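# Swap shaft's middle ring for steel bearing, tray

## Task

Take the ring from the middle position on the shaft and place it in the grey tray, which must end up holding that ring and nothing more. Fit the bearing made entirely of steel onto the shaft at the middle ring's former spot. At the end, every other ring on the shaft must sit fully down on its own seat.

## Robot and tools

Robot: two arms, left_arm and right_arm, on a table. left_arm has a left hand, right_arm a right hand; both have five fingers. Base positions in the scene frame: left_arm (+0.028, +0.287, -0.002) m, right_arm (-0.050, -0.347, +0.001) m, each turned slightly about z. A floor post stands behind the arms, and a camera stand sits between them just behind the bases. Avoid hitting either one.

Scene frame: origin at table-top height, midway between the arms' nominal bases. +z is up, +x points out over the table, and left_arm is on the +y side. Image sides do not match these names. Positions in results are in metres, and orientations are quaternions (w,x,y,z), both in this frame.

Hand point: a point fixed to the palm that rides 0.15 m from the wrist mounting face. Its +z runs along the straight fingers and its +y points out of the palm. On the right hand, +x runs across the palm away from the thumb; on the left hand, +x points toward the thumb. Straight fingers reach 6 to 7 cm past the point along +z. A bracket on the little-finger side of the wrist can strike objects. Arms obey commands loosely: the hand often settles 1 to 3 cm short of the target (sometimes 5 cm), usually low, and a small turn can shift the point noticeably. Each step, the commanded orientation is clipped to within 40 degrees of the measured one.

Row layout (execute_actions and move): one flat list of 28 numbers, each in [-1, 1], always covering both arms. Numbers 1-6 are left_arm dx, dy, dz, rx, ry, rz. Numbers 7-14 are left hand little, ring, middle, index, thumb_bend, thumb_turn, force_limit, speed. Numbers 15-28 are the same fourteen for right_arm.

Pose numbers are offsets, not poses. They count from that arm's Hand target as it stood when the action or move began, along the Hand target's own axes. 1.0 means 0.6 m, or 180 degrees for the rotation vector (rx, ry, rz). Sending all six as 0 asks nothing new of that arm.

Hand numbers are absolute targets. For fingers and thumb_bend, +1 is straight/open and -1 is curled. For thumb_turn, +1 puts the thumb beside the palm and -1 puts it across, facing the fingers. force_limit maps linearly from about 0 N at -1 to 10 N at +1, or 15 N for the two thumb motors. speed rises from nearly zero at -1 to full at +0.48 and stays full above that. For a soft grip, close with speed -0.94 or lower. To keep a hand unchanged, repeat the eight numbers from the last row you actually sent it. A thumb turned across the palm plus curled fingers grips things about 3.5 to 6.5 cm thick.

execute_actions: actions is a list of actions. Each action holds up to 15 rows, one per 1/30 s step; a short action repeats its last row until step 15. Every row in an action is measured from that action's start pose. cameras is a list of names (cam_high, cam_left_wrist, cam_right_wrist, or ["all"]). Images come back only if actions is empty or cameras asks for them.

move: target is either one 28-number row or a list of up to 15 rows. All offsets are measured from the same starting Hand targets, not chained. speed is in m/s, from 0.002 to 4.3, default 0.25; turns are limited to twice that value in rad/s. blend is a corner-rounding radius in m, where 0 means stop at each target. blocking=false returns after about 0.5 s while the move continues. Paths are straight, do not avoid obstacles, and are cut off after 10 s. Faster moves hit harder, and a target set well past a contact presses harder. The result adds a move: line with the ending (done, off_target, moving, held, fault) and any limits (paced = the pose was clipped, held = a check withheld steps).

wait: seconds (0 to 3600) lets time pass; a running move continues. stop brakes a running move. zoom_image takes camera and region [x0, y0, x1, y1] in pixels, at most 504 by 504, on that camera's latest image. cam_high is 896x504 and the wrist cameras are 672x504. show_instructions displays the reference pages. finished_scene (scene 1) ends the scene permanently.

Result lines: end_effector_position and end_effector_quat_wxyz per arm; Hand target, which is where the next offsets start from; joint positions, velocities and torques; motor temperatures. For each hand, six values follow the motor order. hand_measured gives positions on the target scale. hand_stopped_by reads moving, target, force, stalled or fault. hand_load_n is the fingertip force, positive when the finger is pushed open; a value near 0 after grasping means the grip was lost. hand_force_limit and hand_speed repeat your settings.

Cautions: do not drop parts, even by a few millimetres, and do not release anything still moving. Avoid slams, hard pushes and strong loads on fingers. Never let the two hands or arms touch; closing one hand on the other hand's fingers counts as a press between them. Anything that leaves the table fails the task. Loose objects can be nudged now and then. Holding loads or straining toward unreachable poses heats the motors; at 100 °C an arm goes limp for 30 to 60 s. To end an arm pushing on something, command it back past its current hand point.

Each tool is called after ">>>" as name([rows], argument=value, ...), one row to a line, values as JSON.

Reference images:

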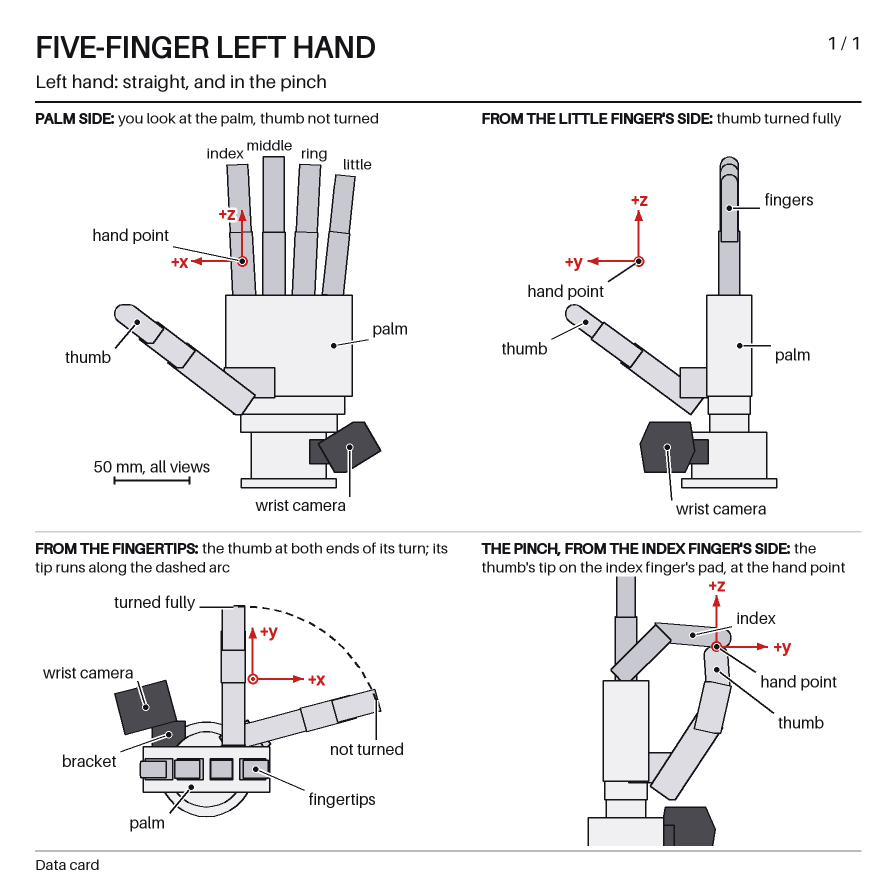

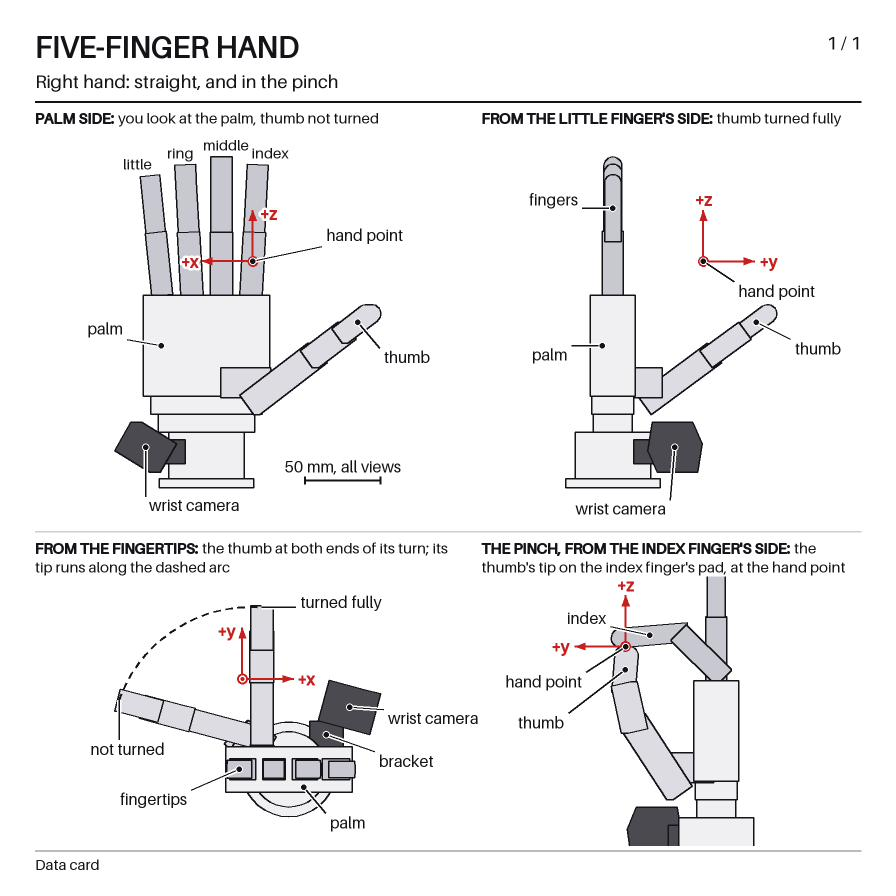

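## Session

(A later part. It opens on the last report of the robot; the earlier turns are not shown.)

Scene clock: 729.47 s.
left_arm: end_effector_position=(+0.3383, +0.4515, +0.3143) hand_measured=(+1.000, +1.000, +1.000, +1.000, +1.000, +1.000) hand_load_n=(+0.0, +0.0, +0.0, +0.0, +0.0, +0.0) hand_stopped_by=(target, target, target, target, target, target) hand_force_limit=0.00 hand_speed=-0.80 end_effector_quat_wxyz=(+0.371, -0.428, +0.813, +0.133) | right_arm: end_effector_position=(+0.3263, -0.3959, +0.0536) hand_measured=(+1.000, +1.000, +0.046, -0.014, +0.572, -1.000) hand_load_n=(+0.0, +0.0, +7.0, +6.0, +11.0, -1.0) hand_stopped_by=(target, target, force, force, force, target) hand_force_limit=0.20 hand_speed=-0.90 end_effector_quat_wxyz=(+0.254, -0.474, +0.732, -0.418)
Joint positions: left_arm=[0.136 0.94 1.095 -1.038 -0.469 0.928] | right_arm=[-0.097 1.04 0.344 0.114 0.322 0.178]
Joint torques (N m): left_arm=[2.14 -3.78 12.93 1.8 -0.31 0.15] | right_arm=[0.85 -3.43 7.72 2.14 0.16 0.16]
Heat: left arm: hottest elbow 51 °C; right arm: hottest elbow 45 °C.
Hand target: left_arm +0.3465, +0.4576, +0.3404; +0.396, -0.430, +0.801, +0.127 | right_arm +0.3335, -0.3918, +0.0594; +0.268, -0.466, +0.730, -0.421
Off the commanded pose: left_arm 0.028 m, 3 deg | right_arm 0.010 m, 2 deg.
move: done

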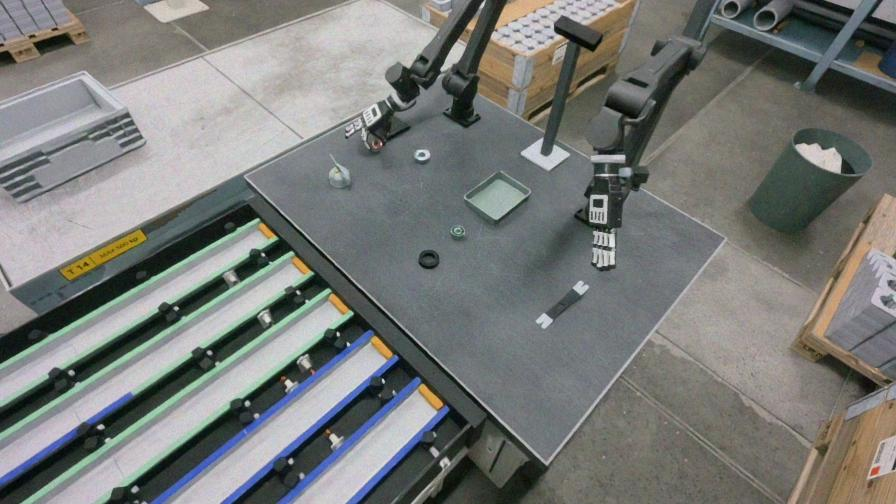

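>>> move(target=[0,0,0,0,0,0,1,1,1,1,1,1,0,-0.8,0,0.0065,0.0038,0,0,0,1,1,-0.4,-0.35,0.2,-1,0.2,-0.9], speed=0.04, cameras=["cam_high","cam_right_wrist"])

>>> zoom_image(camera="cam_high", region=[350, 110, 410, 170])

Scene clock: 743.13 s.
left_arm: end_effector_position=(+0.3383, +0.4515, +0.3143) hand_measured=(+1.000, +1.000, +1.000, +1.000, +1.000, +1.000) hand_load_n=(+0.0, +0.0, +0.0, +0.0, +0.0, +0.0) hand_stopped_by=(target, target, target, target, target, target) hand_force_limit=0.00 hand_speed=-0.80 end_effector_quat_wxyz=(+0.371, -0.428, +0.813, +0.133) | right_arm: end_effector_position=(+0.3264, -0.3959, +0.0492) hand_measured=(+1.000, +1.000, +0.046, -0.014, +0.572, -1.000) hand_load_n=(+0.0, +0.0, +7.0, +5.5, +11.5, -0.5) hand_stopped_by=(target, target, force, force, force, target) hand_force_limit=0.20 hand_speed=-0.90 end_effector_quat_wxyz=(+0.254, -0.474, +0.732, -0.418)
Joint positions: left_arm=[0.136 0.94 1.095 -1.038 -0.469 0.928] | right_arm=[-0.097 1.056 0.337 0.136 0.322 0.178]
Joint torques (N m): left_arm=[2.2 -3.78 12.92 1.81 -0.31 0.15] | right_arm=[0.73 -3.6 7.64 2.15 0.15 0.17]
Heat: left arm: hottest elbow 51 °C; right arm: hottest elbow 43 °C.
Hand target: left_arm +0.3465, +0.4576, +0.3404; +0.396, -0.430, +0.801, +0.127 | right_arm +0.3335, -0.3918, +0.0549; +0.268, -0.466, +0.730, -0.421
Off the commanded pose: left_arm 0.028 m, 3 deg | right_arm 0.010 m, 2 deg.
move: done

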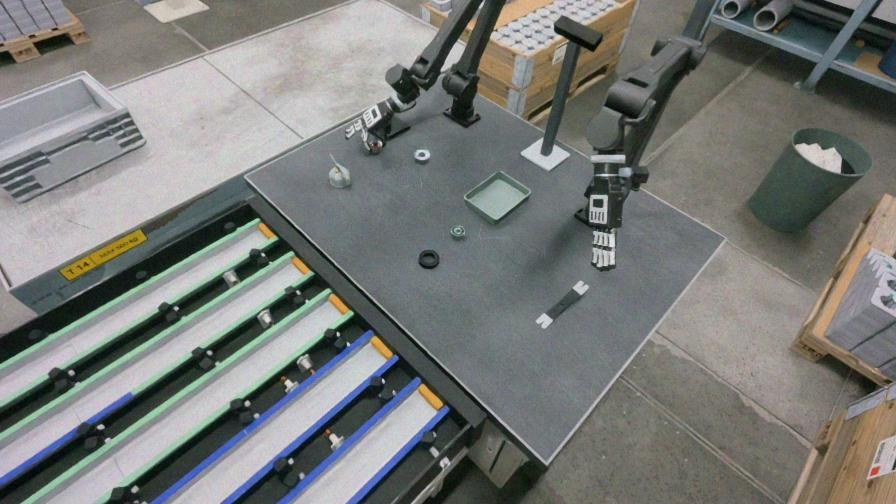

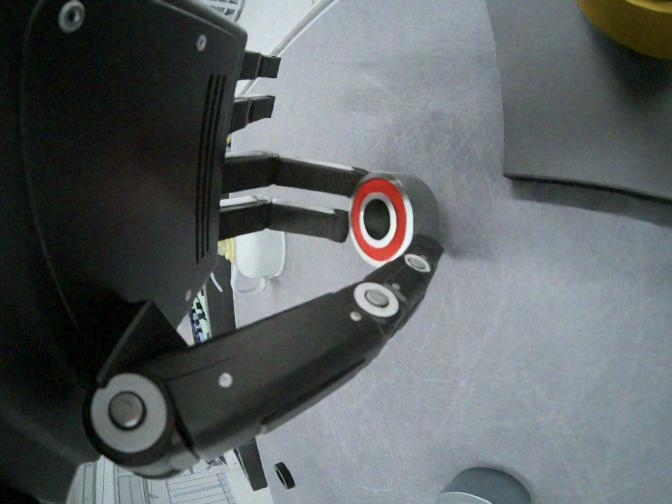

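Scaled by 8.400 from the camera's image (finer frame: 1280x720).

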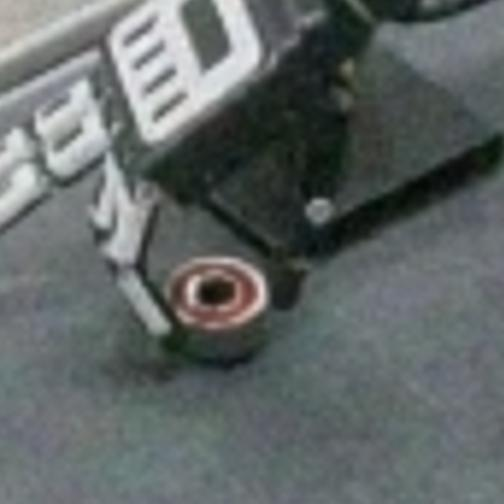

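>>> move(target=[0,0,0,0,0,0,1,1,1,1,1,1,0,-0.8,0,0.0065,0.0038,0,0,0,1,1,-0.4,-0.35,0.2,-1,0.2,-0.9], speed=0.04, cameras=["cam_high","cam_right_wrist"])

>>> zoom_image(camera="cam_high", region=[350, 110, 410, 170])

Scene clock: 750.80 s.
left_arm: end_effector_position=(+0.3383, +0.4515, +0.3143) hand_measured=(+1.000, +1.000, +1.000, +1.000, +1.000, +1.000) hand_load_n=(+0.0, +0.0, +0.0, +0.0, +0.0, +0.0) hand_stopped_by=(target, target, target, target, target, target) hand_force_limit=0.00 hand_speed=-0.80 end_effector_quat_wxyz=(+0.371, -0.428, +0.813, +0.133) | right_arm: end_effector_position=(+0.3265, -0.3959, +0.0449) hand_measured=(+1.000, +1.000, +0.046, -0.014, +0.572, -1.000) hand_load_n=(+0.0, +0.0, +6.5, +5.5, +11.5, -0.5) hand_stopped_by=(target, target, force, force, force, target) hand_force_limit=0.20 hand_speed=-0.90 end_effector_quat_wxyz=(+0.255, -0.474, +0.732, -0.418)
Joint positions: left_arm=[0.136 0.94 1.095 -1.038 -0.469 0.928] | right_arm=[-0.097 1.072 0.33 0.159 0.322 0.178]
Joint torques (N m): left_arm=[2.14 -3.78 12.93 1.8 -0.3 0.15] | right_arm=[0.85 -3.6 7.5 2.17 0.15 0.17]
Heat: left arm: hottest elbow 51 °C; right arm: hottest elbow 43 °C.
Hand target: left_arm +0.3465, +0.4576, +0.3404; +0.396, -0.430, +0.801, +0.127 | right_arm +0.3336, -0.3919, +0.0505; +0.268, -0.466, +0.730, -0.422
Off the commanded pose: left_arm 0.028 m, 3 deg | right_arm 0.010 m, 2 deg.
move: done

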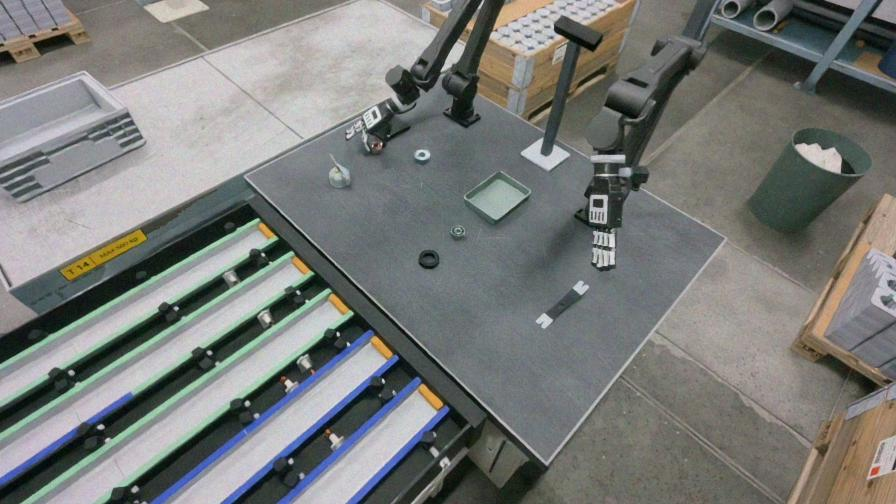

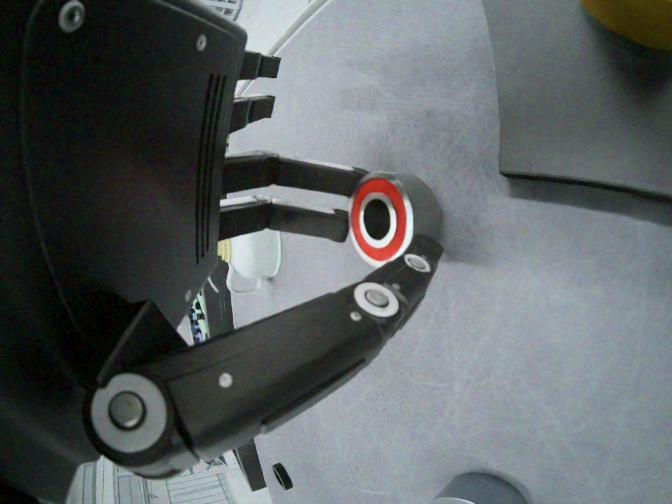

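Scaled by 8.400 from the camera's image (finer frame: 1280x720).

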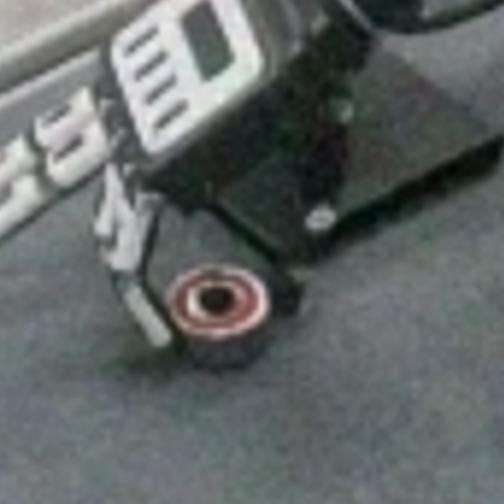

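>>> move(target=[0,0,0,0,0,0,1,1,1,1,1,1,0,-0.8,0,0.0058,0.0033,0,0,0,1,1,-0.4,-0.35,0.2,-1,0.2,-0.9], speed=0.03, cameras=["cam_high","cam_right_wrist"])

>>> zoom_image(camera="cam_high", region=[350, 110, 410, 170])

Scene clock: 759.93 s.
left_arm: end_effector_position=(+0.3383, +0.4515, +0.3143) hand_measured=(+1.000, +1.000, +1.000, +1.000, +1.000, +1.000) hand_load_n=(+0.0, +0.0, +0.0, +0.0, +0.0, +0.0) hand_stopped_by=(target, target, target, target, target, target) hand_force_limit=0.00 hand_speed=-0.80 end_effector_quat_wxyz=(+0.371, -0.428, +0.813, +0.133) | right_arm: end_effector_position=(+0.3271, -0.3960, +0.0416) hand_measured=(+1.000, +1.000, +0.046, -0.014, +0.572, -1.000) hand_load_n=(+0.0, +0.0, +7.0, +6.0, +11.0, -0.5) hand_stopped_by=(target, target, force, force, force, target) hand_force_limit=0.20 hand_speed=-0.90 end_effector_quat_wxyz=(+0.255, -0.473, +0.732, -0.418)
Joint positions: left_arm=[0.136 0.94 1.095 -1.038 -0.469 0.928] | right_arm=[-0.097 1.086 0.325 0.18 0.322 0.179]
Joint torques (N m): left_arm=[2.14 -3.78 12.93 1.81 -0.31 0.15] | right_arm=[0.67 -3.49 7.34 2.21 0.14 0.16]
Heat: left arm: hottest elbow 51 °C; right arm: hottest elbow 42 °C.
Hand target: left_arm +0.3465, +0.4576, +0.3404; +0.396, -0.430, +0.801, +0.127 | right_arm +0.3335, -0.3919, +0.0464; +0.268, -0.466, +0.730, -0.422
Off the commanded pose: left_arm 0.028 m, 3 deg | right_arm 0.009 m, 2 deg.
move: done

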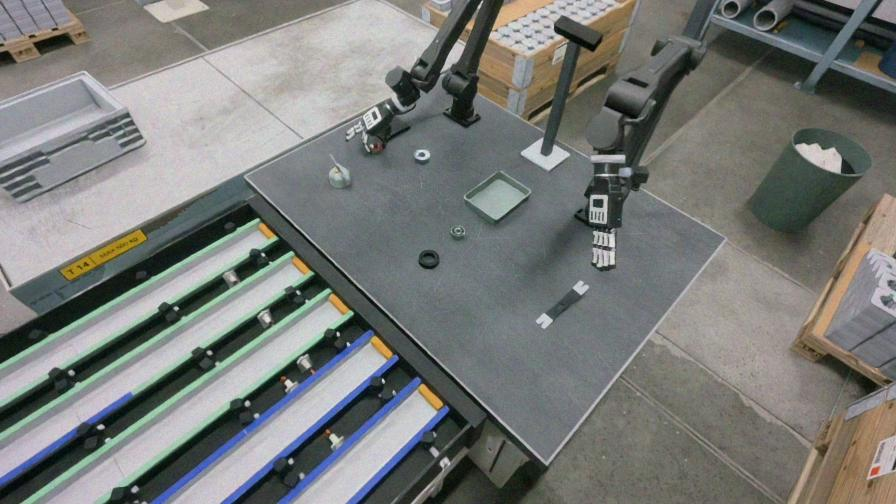

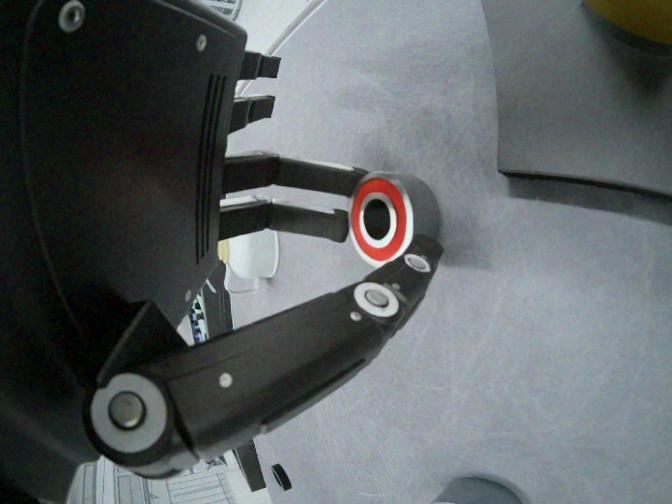

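Scaled by 8.400 from the camera's image (finer frame: 1280x720).

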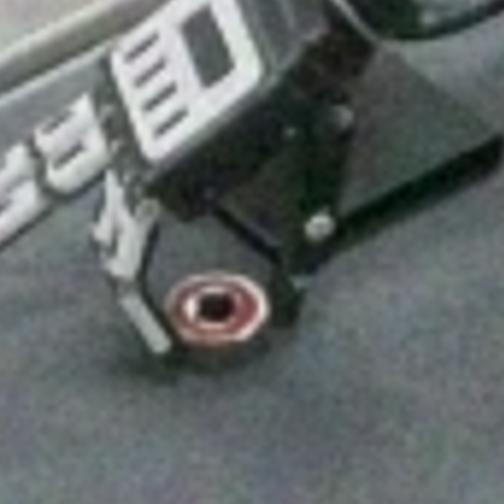

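>>> move(target=[0,0,0,0,0,0,1,1,1,1,1,1,0,-0.8,0,0.0058,0.0033,0,0,0,1,1,-0.4,-0.35,0.2,-1,0.2,-0.9], speed=0.03, cameras=["cam_high"])

>>> zoom_image(camera="cam_high", region=[350, 110, 410, 170])

>>> move(target=[0,0,0,0,0,0,1,1,1,1,1,1,0,-0.8,0,0.0058,0.0033,0,0,0,1,1,-0.4,-0.35,0.2,-1,0.2,-0.9], speed=0.03, cameras=["cam_high"])

>>> zoom_image(camera="cam_high", region=[350, 110, 410, 170])

Scene clock: 772.80 s.
left_arm: end_effector_position=(+0.3383, +0.4515, +0.3143) hand_measured=(+1.000, +1.000, +1.000, +1.000, +1.000, +1.000) hand_load_n=(+0.0, +0.0, +0.0, +0.0, +0.0, +0.0) hand_stopped_by=(target, target, target, target, target, target) hand_force_limit=0.00 hand_speed=-0.80 end_effector_quat_wxyz=(+0.371, -0.428, +0.813, +0.133) | right_arm: end_effector_position=(+0.3297, -0.3963, +0.0413) hand_measured=(+1.000, +1.000, +0.046, -0.014, +0.572, -1.000) hand_load_n=(+0.0, +0.0, +7.0, +5.0, +11.5, -1.0) hand_stopped_by=(target, target, force, force, force, target) hand_force_limit=0.20 hand_speed=-0.90 end_effector_quat_wxyz=(+0.259, -0.471, +0.731, -0.421)
Joint positions: left_arm=[0.136 0.94 1.095 -1.038 -0.469 0.928] | right_arm=[-0.097 1.097 0.323 0.204 0.323 0.179]
Joint torques (N m): left_arm=[2.2 -3.78 12.92 1.8 -0.31 0.15] | right_arm=[0.79 -3.49 6.97 2.1 0.13 0.17]
Heat: left arm: hottest elbow 51 °C; right arm: hottest elbow 42 °C.
Hand target: left_arm +0.3465, +0.4576, +0.3404; +0.396, -0.430, +0.801, +0.127 | right_arm +0.3335, -0.3918, +0.0425; +0.268, -0.465, +0.730, -0.422
Off the commanded pose: left_arm 0.028 m, 3 deg | right_arm 0.006 m, 1 deg.
move: done

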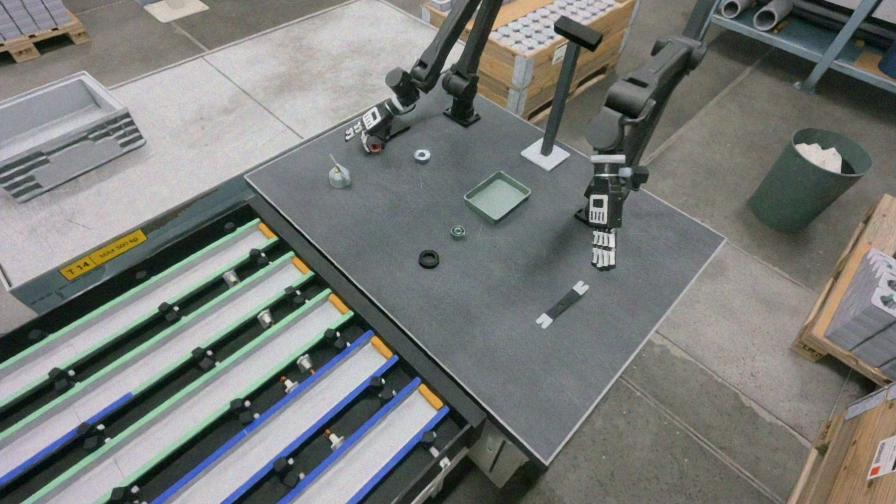

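Scaled by 8.400 from the camera's image (finer frame: 1280x720).

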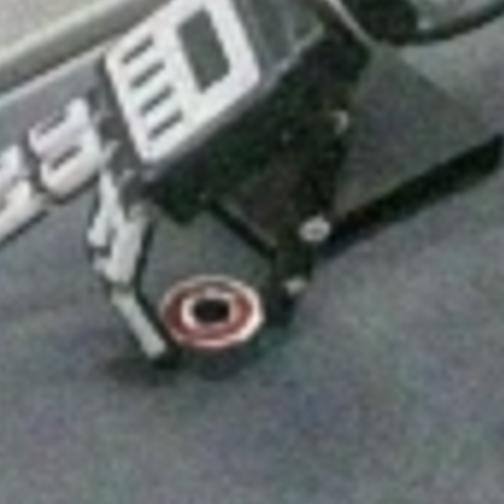

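Scene clock: 773.33 s.
left_arm: end_effector_position=(+0.3383, +0.4515, +0.3143) hand_measured=(+1.000, +1.000, +1.000, +1.000, +1.000, +1.000) hand_load_n=(+0.0, +0.0, +0.0, +0.0, +0.0, +0.0) hand_stopped_by=(target, target, target, target, target, target) hand_force_limit=0.00 hand_speed=-0.80 end_effector_quat_wxyz=(+0.371, -0.428, +0.813, +0.133) | right_arm: end_effector_position=(+0.3321, -0.3966, +0.0406) hand_measured=(+1.000, +1.000, +0.046, -0.014, +0.572, -1.000) hand_load_n=(+0.0, -0.5, +6.5, +5.5, +11.5, -1.0) hand_stopped_by=(target, target, force, force, force, target) hand_force_limit=0.20 hand_speed=-0.90 end_effector_quat_wxyz=(+0.262, -0.469, +0.730, -0.424)
Joint positions: left_arm=[0.136 0.94 1.095 -1.038 -0.469 0.928] | right_arm=[-0.097 1.109 0.321 0.228 0.324 0.179]
Joint torques (N m): left_arm=[2.14 -3.84 12.92 1.8 -0.31 0.15] | right_arm=[0.67 -3.25 6.68 2 0.1 0.16]
Heat: left arm: hottest elbow 51 °C; right arm: hottest elbow 42 °C.
Hand target: left_arm +0.3465, +0.4576, +0.3404; +0.396, -0.430, +0.801, +0.127 | right_arm +0.3336, -0.3918, +0.0385; +0.268, -0.466, +0.730, -0.422
Off the commanded pose: left_arm 0.028 m, 3 deg | right_arm 0.005 m, 1 deg.
move: done

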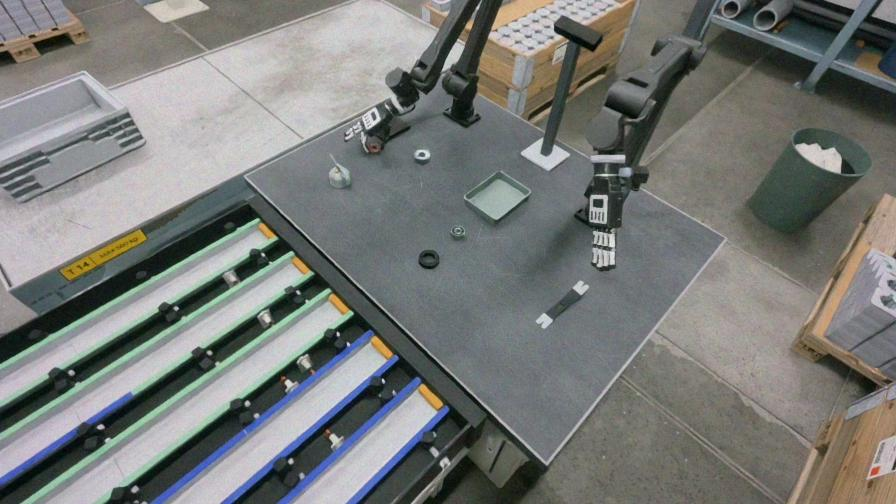

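Scaled by 8.400 from the camera's image (finer frame: 1280x720).

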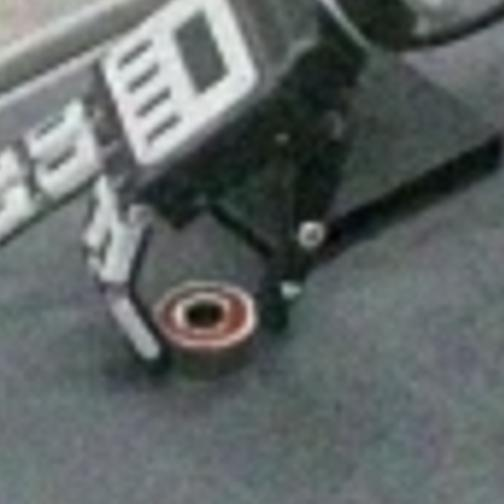

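>>> move(target=[0,0,0,0,0,0,1,1,1,1,1,1,0,-0.8,0,0,0,0,0,0,1,1,0.3,0.3,0.75,-1,0.2,-0.8], cameras=["cam_high","cam_right_wrist"])

>>> zoom_image(camera="cam_high", region=[350, 110, 410, 170])

Scene clock: 792.33 s.
left_arm: end_effector_position=(+0.3383, +0.4515, +0.3143) hand_measured=(+1.000, +1.000, +1.000, +1.000, +1.000, +1.000) hand_load_n=(+0.0, +0.0, +0.0, +0.0, +0.0, +0.0) hand_stopped_by=(target, target, target, target, target, target) hand_force_limit=0.00 hand_speed=-0.80 end_effector_quat_wxyz=(+0.371, -0.428, +0.813, +0.133) | right_arm: end_effector_position=(+0.3317, -0.3965, +0.0390) hand_measured=(+1.000, +1.000, +0.300, +0.300, +0.750, -1.000) hand_load_n=(+0.0, +0.0, +0.0, +0.0, +0.0, +0.0) hand_stopped_by=(target, target, target, target, target, target) hand_force_limit=0.20 hand_speed=-0.80 end_effector_quat_wxyz=(+0.260, -0.470, +0.730, -0.423)
Joint positions: left_arm=[0.136 0.94 1.095 -1.038 -0.469 0.928] | right_arm=[-0.097 1.114 0.321 0.228 0.324 0.179]
Joint torques (N m): left_arm=[2.14 -3.78 12.92 1.8 -0.31 0.15] | right_arm=[0.67 -3.66 6.69 2.03 0.11 0.16]
Motor temperatures (°C): left_arm=[29 27 51 29 21 26] | right_arm=[28 24 40 23 22 23]
Heat: left arm: hottest elbow 51 °C; right arm: hottest elbow 40 °C.
Hand target: left_arm +0.3465, +0.4576, +0.3404; +0.396, -0.430, +0.801, +0.127 | right_arm +0.3336, -0.3918, +0.0385; +0.268, -0.466, +0.730, -0.422
Off the commanded pose: left_arm 0.028 m, 3 deg | right_arm 0.005 m, 1 deg.
move: done

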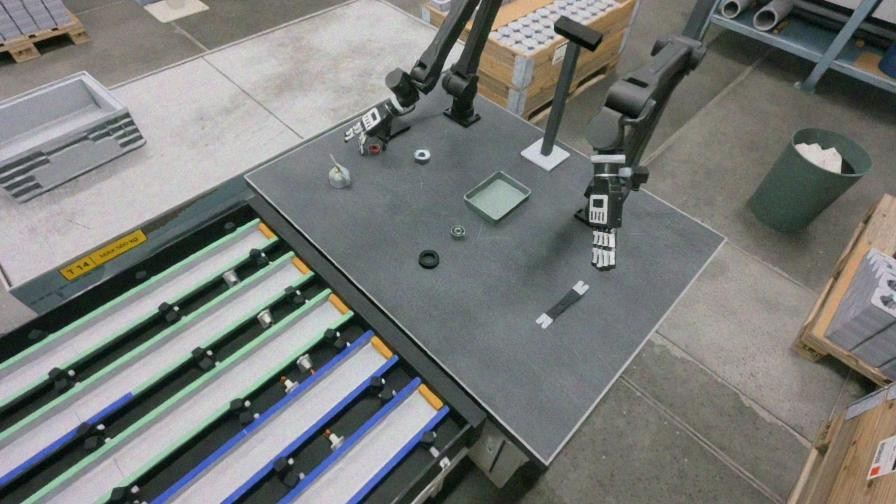

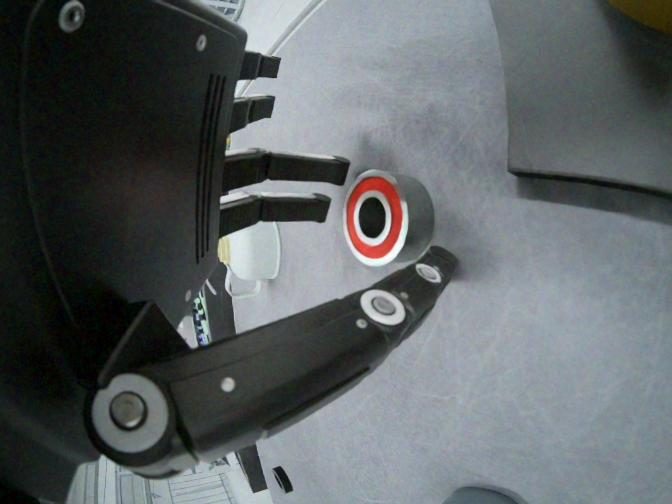

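Scaled by 8.400 from the camera's image (finer frame: 1280x720).

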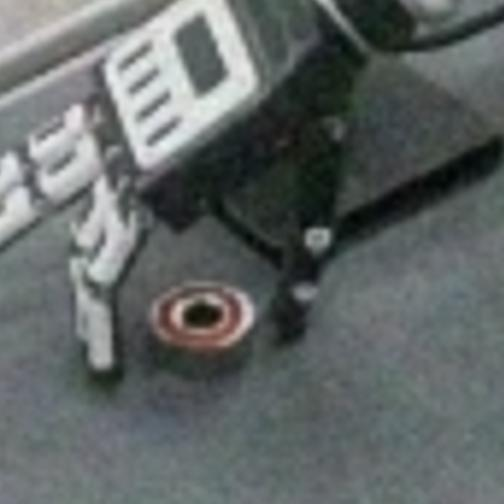

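>>> move([
  [0,0,0,0,0,0,1,1,1,1,1,1,0,-0.8,0,-0.2165,-0.125,0,0,0,1,1,0.3,0.3,0.75,-1,0.2,-0.8],
  [0,0,0,0,0,0,1,1,1,1,1,1,0,-0.8,0.2256,-0.169,-0.2407,0,0,0,1,1,0.3,0.3,0.75,-1,0.2,-0.8],
], speed=0.2, blend=0.02, cameras=["cam_high","cam_right_wrist"])

>>> zoom_image(camera="cam_high", region=[340, 70, 430, 170])

>>> zoom_image(camera="cam_right_wrist", region=[390, 120, 590, 300])

Scene clock: 841.63 s.
left_arm: end_effector_position=(+0.3383, +0.4515, +0.3143) hand_measured=(+1.000, +1.000, +1.000, +1.000, +1.000, +1.000) hand_load_n=(+0.0, +0.0, +0.0, +0.0, +0.0, +0.0) hand_stopped_by=(target, target, target, target, target, target) hand_force_limit=0.00 hand_speed=-0.80 end_effector_quat_wxyz=(+0.371, -0.428, +0.813, +0.133) | right_arm: end_effector_position=(+0.2128, -0.4797, +0.1994) hand_measured=(+1.000, +1.000, +0.300, +0.300, +0.750, -1.000) hand_load_n=(+0.0, +0.0, +0.0, -0.5, +0.0, +0.0) hand_stopped_by=(target, target, target, target, target, target) hand_force_limit=0.20 hand_speed=-0.80 end_effector_quat_wxyz=(+0.275, -0.463, +0.730, -0.421)
Joint positions: left_arm=[0.136 0.94 1.095 -1.038 -0.469 0.928] | right_arm=[-0.729 0.474 0.526 -0.586 -0.239 -0.125]
Joint torques (N m): left_arm=[2.2 -3.78 12.93 1.78 -0.31 0.15] | right_arm=[-1.2 0.62 9.72 0.84 -0.28 -0.21]
Heat: left arm: hottest elbow 52 °C; right arm: hottest elbow 38 °C.
Hand target: left_arm +0.3465, +0.4576, +0.3404; +0.396, -0.430, +0.801, +0.127 | right_arm +0.2091, -0.4830, +0.1986; +0.268, -0.466, +0.730, -0.422
Off the commanded pose: left_arm 0.028 m, 3 deg | right_arm 0.005 m, 1 deg.
move: done

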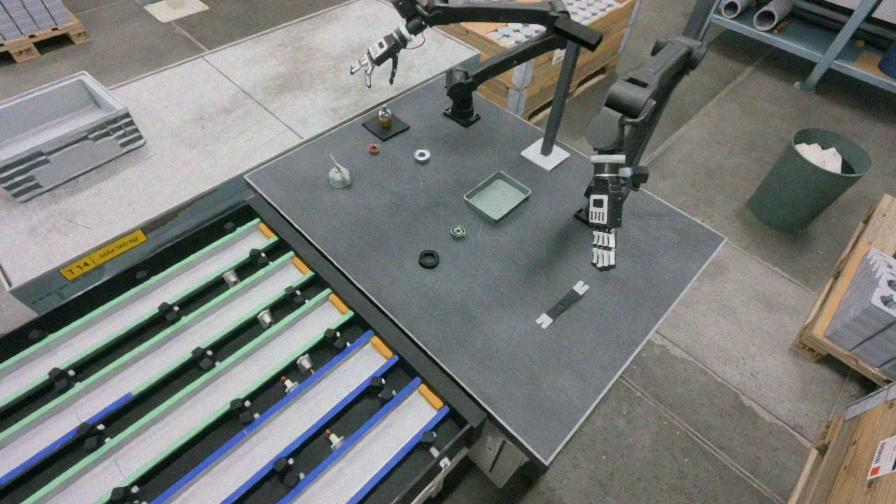

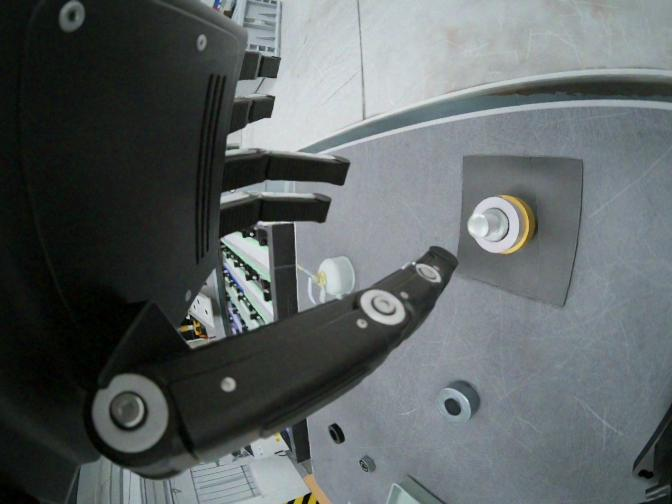

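Scaled by 5.040 from the camera's image (finer frame: 1280x720).

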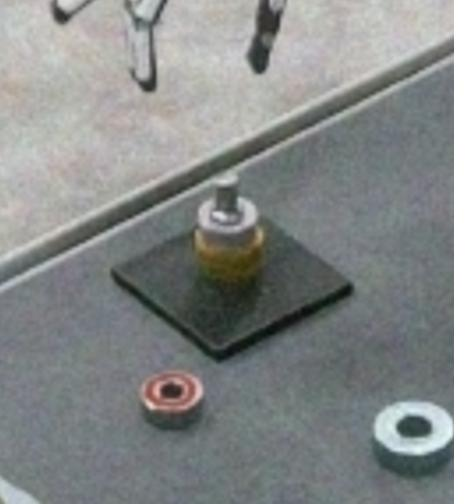

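Scaled by 2.520 from the camera's image (finer frame: 960x720).

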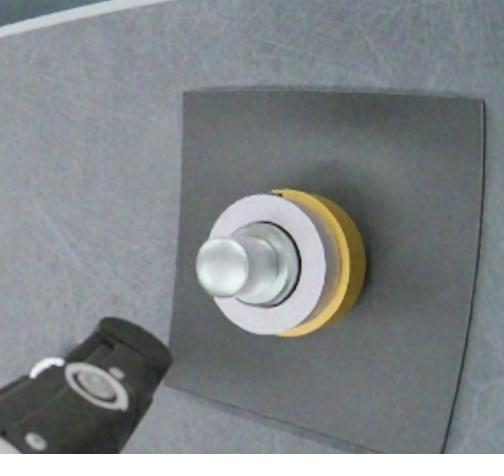

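>>> move(target=[0,0,0,0,0,0,1,1,1,1,1,1,0,-0.8,0,0.1062,0.0613,0,0,0,1,1,0.3,0.3,0.75,-1,0.2,-0.8], speed=0.12, cameras=["cam_high","cam_right_wrist"])

>>> zoom_image(camera="cam_high", region=[340, 70, 430, 150])

>>> zoom_image(camera="cam_right_wrist", region=[290, 120, 540, 300])

Scene clock: 867.83 s.
left_arm: end_effector_position=(+0.3383, +0.4515, +0.3143) hand_measured=(+1.000, +1.000, +1.000, +1.000, +1.000, +1.000) hand_load_n=(+0.0, +0.0, +0.0, +0.0, +0.0, +0.0) hand_stopped_by=(target, target, target, target, target, target) hand_force_limit=0.00 hand_speed=-0.80 end_effector_quat_wxyz=(+0.371, -0.428, +0.813, +0.133) | right_arm: end_effector_position=(+0.2074, -0.4758, +0.1216) hand_measured=(+1.000, +1.000, +0.300, +0.300, +0.750, -1.000) hand_load_n=(+0.0, +0.0, +0.0, +0.0, +0.0, +0.0) hand_stopped_by=(target, target, target, target, target, target) hand_force_limit=0.20 hand_speed=-0.80 end_effector_quat_wxyz=(+0.271, -0.465, +0.736, -0.410)
Joint positions: left_arm=[0.136 0.94 1.095 -1.038 -0.469 0.928] | right_arm=[-0.73 0.481 0.336 -0.414 -0.239 -0.127]
Joint torques (N m): left_arm=[2.2 -3.78 12.92 1.8 -0.31 0.15] | right_arm=[-1.14 1.38 9.62 2.11 -0.28 -0.23]
Heat: left arm: hottest elbow 52 °C; right arm: hottest elbow 41 °C.
Hand target: left_arm +0.3465, +0.4576, +0.3404; +0.396, -0.430, +0.801, +0.127 | right_arm +0.2090, -0.4832, +0.1251; +0.268, -0.465, +0.730, -0.422
Off the commanded pose: left_arm 0.028 m, 3 deg | right_arm 0.008 m, 1 deg.
move: done

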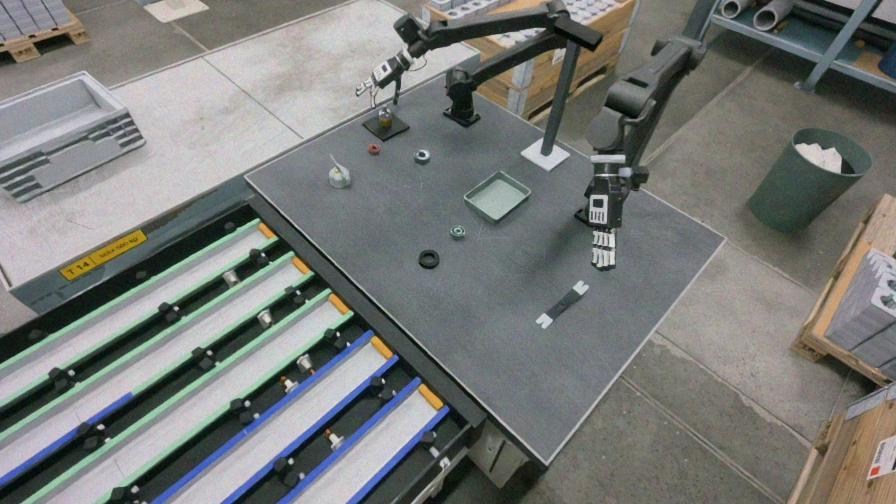

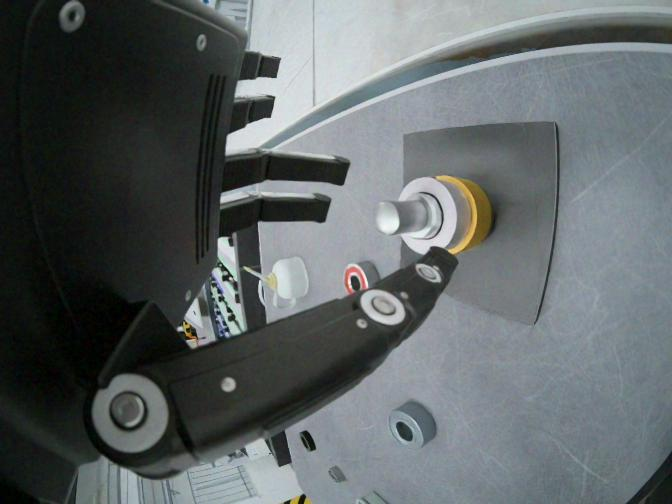

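Scaled by 5.600 from the camera's image (finer frame: 1280x720).

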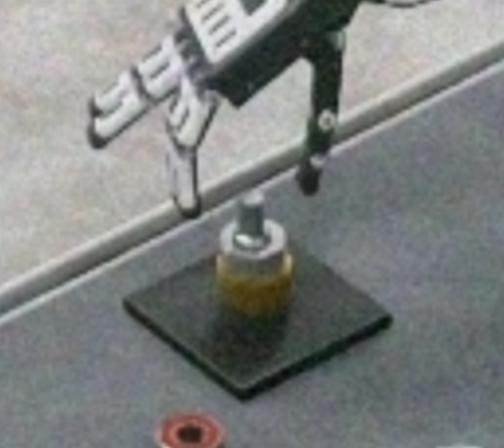

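Scaled by 2.016 from the camera's image (finer frame: 960x720).

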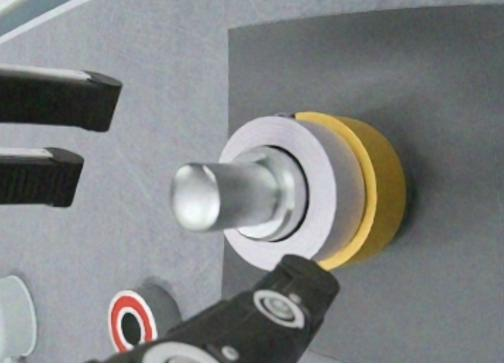

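>>> move(target=[0,0,0,0,0,0,1,1,1,1,1,1,0,-0.8,0,0.0485,0.028,0,0,0,1,1,0.3,0.3,0.75,-1,0.2,-0.8], speed=0.08, cameras=["cam_high","cam_right_wrist"])

>>> zoom_image(camera="cam_high", region=[350, 80, 430, 150])

>>> zoom_image(camera="cam_right_wrist", region=[290, 120, 540, 300])

Scene clock: 883.73 s.
left_arm: end_effector_position=(+0.3383, +0.4515, +0.3143) hand_measured=(+1.000, +1.000, +1.000, +1.000, +1.000, +1.000) hand_load_n=(+0.0, +0.0, +0.0, +0.0, +0.0, +0.0) hand_stopped_by=(target, target, target, target, target, target) hand_force_limit=0.00 hand_speed=-0.80 end_effector_quat_wxyz=(+0.371, -0.428, +0.813, +0.133) | right_arm: end_effector_position=(+0.2077, -0.4761, +0.0887) hand_measured=(+1.000, +1.000, +0.300, +0.300, +0.750, -1.000) hand_load_n=(+0.0, +0.0, +0.0, +0.0, +0.0, +0.0) hand_stopped_by=(target, target, target, target, target, target) hand_force_limit=0.20 hand_speed=-0.80 end_effector_quat_wxyz=(+0.272, -0.465, +0.736, -0.411)
Joint positions: left_arm=[0.136 0.94 1.095 -1.038 -0.469 0.928] | right_arm=[-0.731 0.52 0.255 -0.293 -0.239 -0.127]
Joint torques (N m): left_arm=[2.14 -3.72 12.92 1.8 -0.31 0.15] | right_arm=[-1.08 1.2 9.33 2.09 -0.27 -0.23]
Heat: left arm: hottest elbow 52 °C; right arm: hottest elbow 42 °C.
Hand target: left_arm +0.3465, +0.4576, +0.3404; +0.396, -0.430, +0.801, +0.127 | right_arm +0.2090, -0.4831, +0.0915; +0.269, -0.466, +0.730, -0.422
Off the commanded pose: left_arm 0.028 m, 3 deg | right_arm 0.008 m, 1 deg.
move: done

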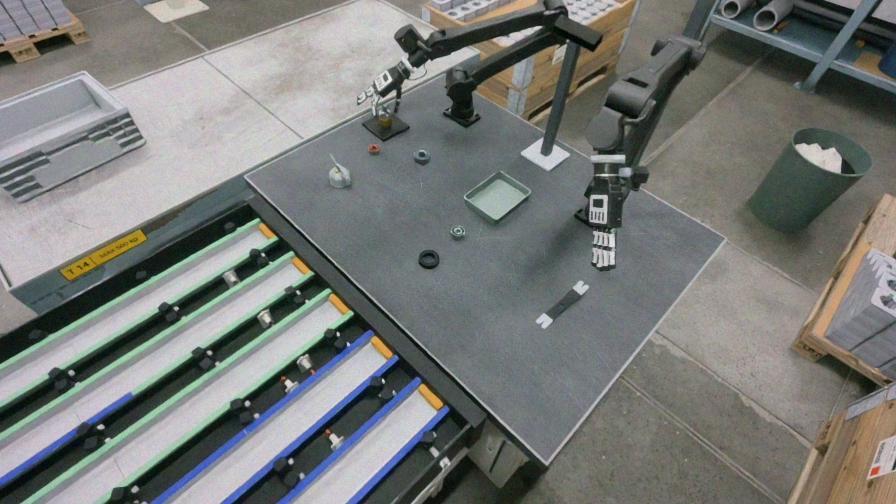

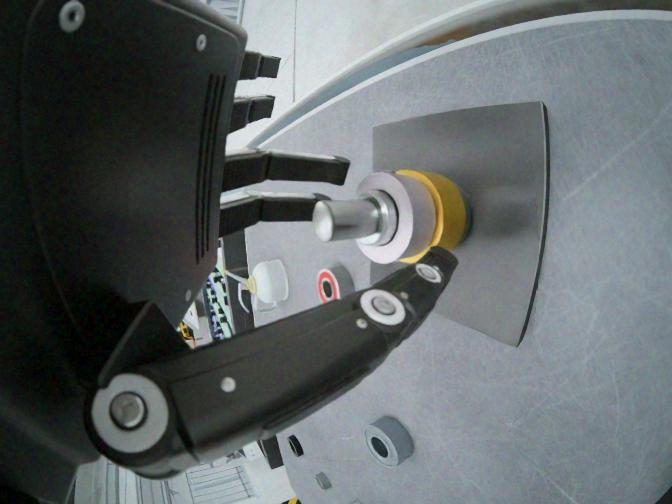

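Scaled by 6.300 from the camera's image (finer frame: 1280x720).

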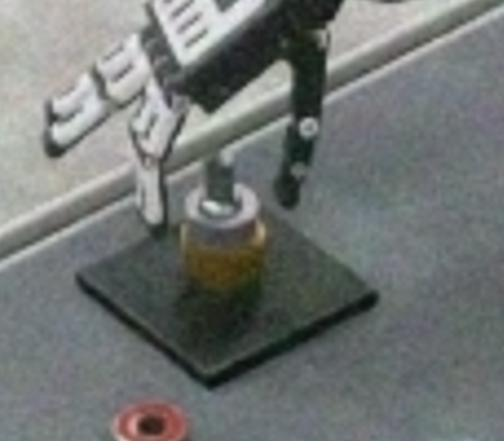

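Scaled by 2.016 from the camera's image (finer frame: 960x720).

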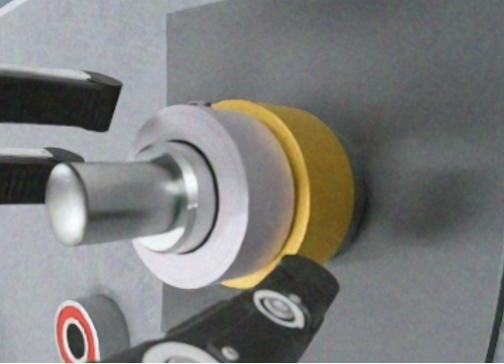

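>>> move(target=[0,0,0,0,0,0,1,1,1,1,1,1,0,-0.8,0,0,0,0,0,0,1,1,-0.3,-0.3,0.2,-1,0.1,-0.9], cameras=[])

>>> move(target=[0,0,0,0,0,0,1,1,1,1,1,1,0,-0.8,0,0,0,0,0,0,1,1,-0.4,-0.35,0.2,-1,0.1,-0.9], cameras=["cam_high","cam_right_wrist"])

>>> zoom_image(camera="cam_high", region=[350, 80, 430, 150])

>>> zoom_image(camera="cam_right_wrist", region=[290, 120, 540, 300])

Scene clock: 915.53 s.
left_arm: end_effector_position=(+0.3383, +0.4515, +0.3143) hand_measured=(+1.000, +1.000, +1.000, +1.000, +1.000, +1.000) hand_load_n=(+0.5, +0.0, +0.0, +0.0, +0.0, +0.0) hand_stopped_by=(target, target, target, target, target, target) hand_force_limit=0.00 hand_speed=-0.80 end_effector_quat_wxyz=(+0.371, -0.428, +0.813, +0.133) | right_arm: end_effector_position=(+0.2125, -0.4775, +0.0942) hand_measured=(+1.000, +1.000, -0.088, -0.300, +0.354, -1.000) hand_load_n=(+0.0, +0.0, +4.0, +0.5, +7.5, +0.0) hand_stopped_by=(target, target, force, target, force, target) hand_force_limit=0.10 hand_speed=-0.90 end_effector_quat_wxyz=(+0.279, -0.465, +0.727, -0.420)
Joint positions: left_arm=[0.136 0.94 1.095 -1.038 -0.469 0.928] | right_arm=[-0.731 0.521 0.255 -0.265 -0.25 -0.127]
Joint torques (N m): left_arm=[2.14 -3.78 12.92 1.8 -0.31 0.15] | right_arm=[-1.2 1.55 9.32 1.11 0.12 -0.22]
Heat: left arm: hottest elbow 52 °C; right arm: hottest elbow 40 °C.
Hand target: left_arm +0.3465, +0.4576, +0.3404; +0.396, -0.430, +0.801, +0.127 | right_arm +0.2090, -0.4831, +0.0915; +0.268, -0.466, +0.730, -0.422
Off the commanded pose: left_arm 0.028 m, 3 deg | right_arm 0.007 m, 1 deg.
move: done

Scene clock: 916.03 s.
left_arm: end_effector_position=(+0.3383, +0.4515, +0.3143) hand_measured=(+1.000, +1.000, +1.000, +1.000, +1.000, +1.000) hand_load_n=(+0.0, +0.0, +0.0, +0.0, +0.0, +0.0) hand_stopped_by=(target, target, target, target, target, target) hand_force_limit=0.00 hand_speed=-0.80 end_effector_quat_wxyz=(+0.371, -0.428, +0.813, +0.133) | right_arm: end_effector_position=(+0.2126, -0.4772, +0.0942) hand_measured=(+1.000, +1.000, -0.094, -0.350, +0.354, -1.000) hand_load_n=(+0.0, +0.0, +6.0, +2.0, +8.0, +0.0) hand_stopped_by=(target, target, force, target, force, target) hand_force_limit=0.10 hand_speed=-0.90 end_effector_quat_wxyz=(+0.280, -0.466, +0.727, -0.420)
Joint positions: left_arm=[0.136 0.94 1.095 -1.038 -0.469 0.928] | right_arm=[-0.731 0.521 0.255 -0.265 -0.252 -0.127]
Joint torques (N m): left_arm=[2.14 -3.78 12.93 1.8 -0.31 0.15] | right_arm=[-1.03 1.55 9.35 1.09 0.17 -0.23]
Heat: left arm: hottest elbow 52 °C; right arm: hottest elbow 40 °C.
Hand target: left_arm +0.3465, +0.4576, +0.3404; +0.396, -0.430, +0.801, +0.127 | right_arm +0.2090, -0.4831, +0.0915; +0.269, -0.466, +0.730, -0.422
Off the commanded pose: left_arm 0.028 m, 3 deg | right_arm 0.007 m, 1 deg.
move: done

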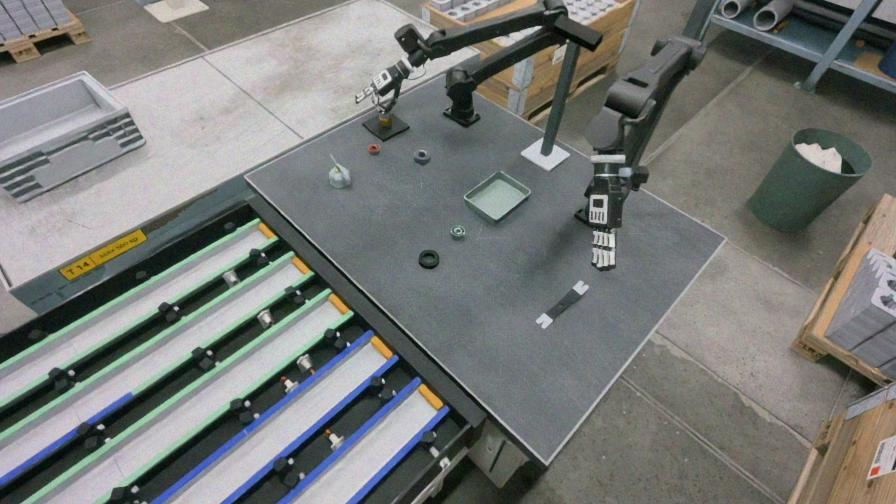

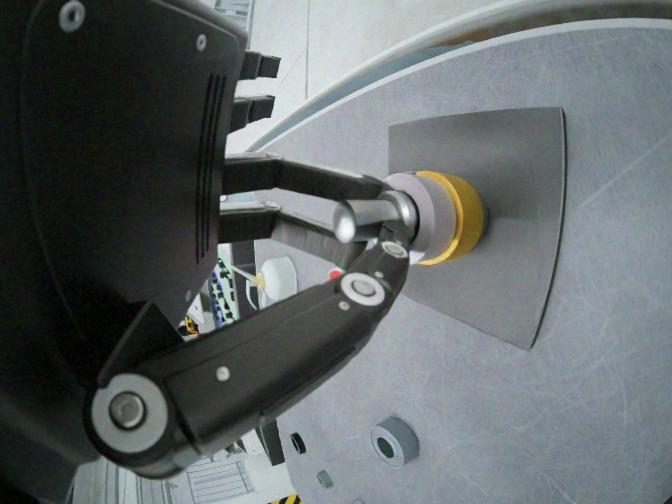

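Scaled by 6.300 from the camera's image (finer frame: 1280x720).

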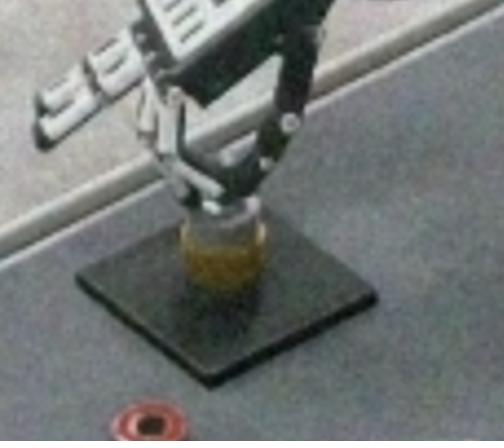

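Scaled by 2.016 from the camera's image (finer frame: 960x720).

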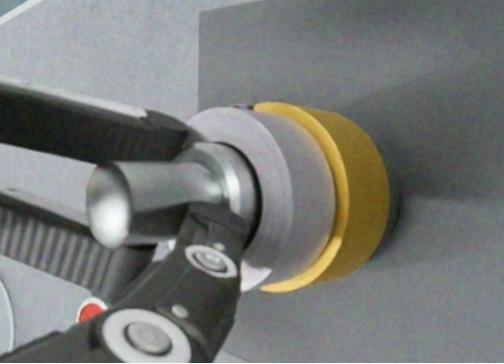

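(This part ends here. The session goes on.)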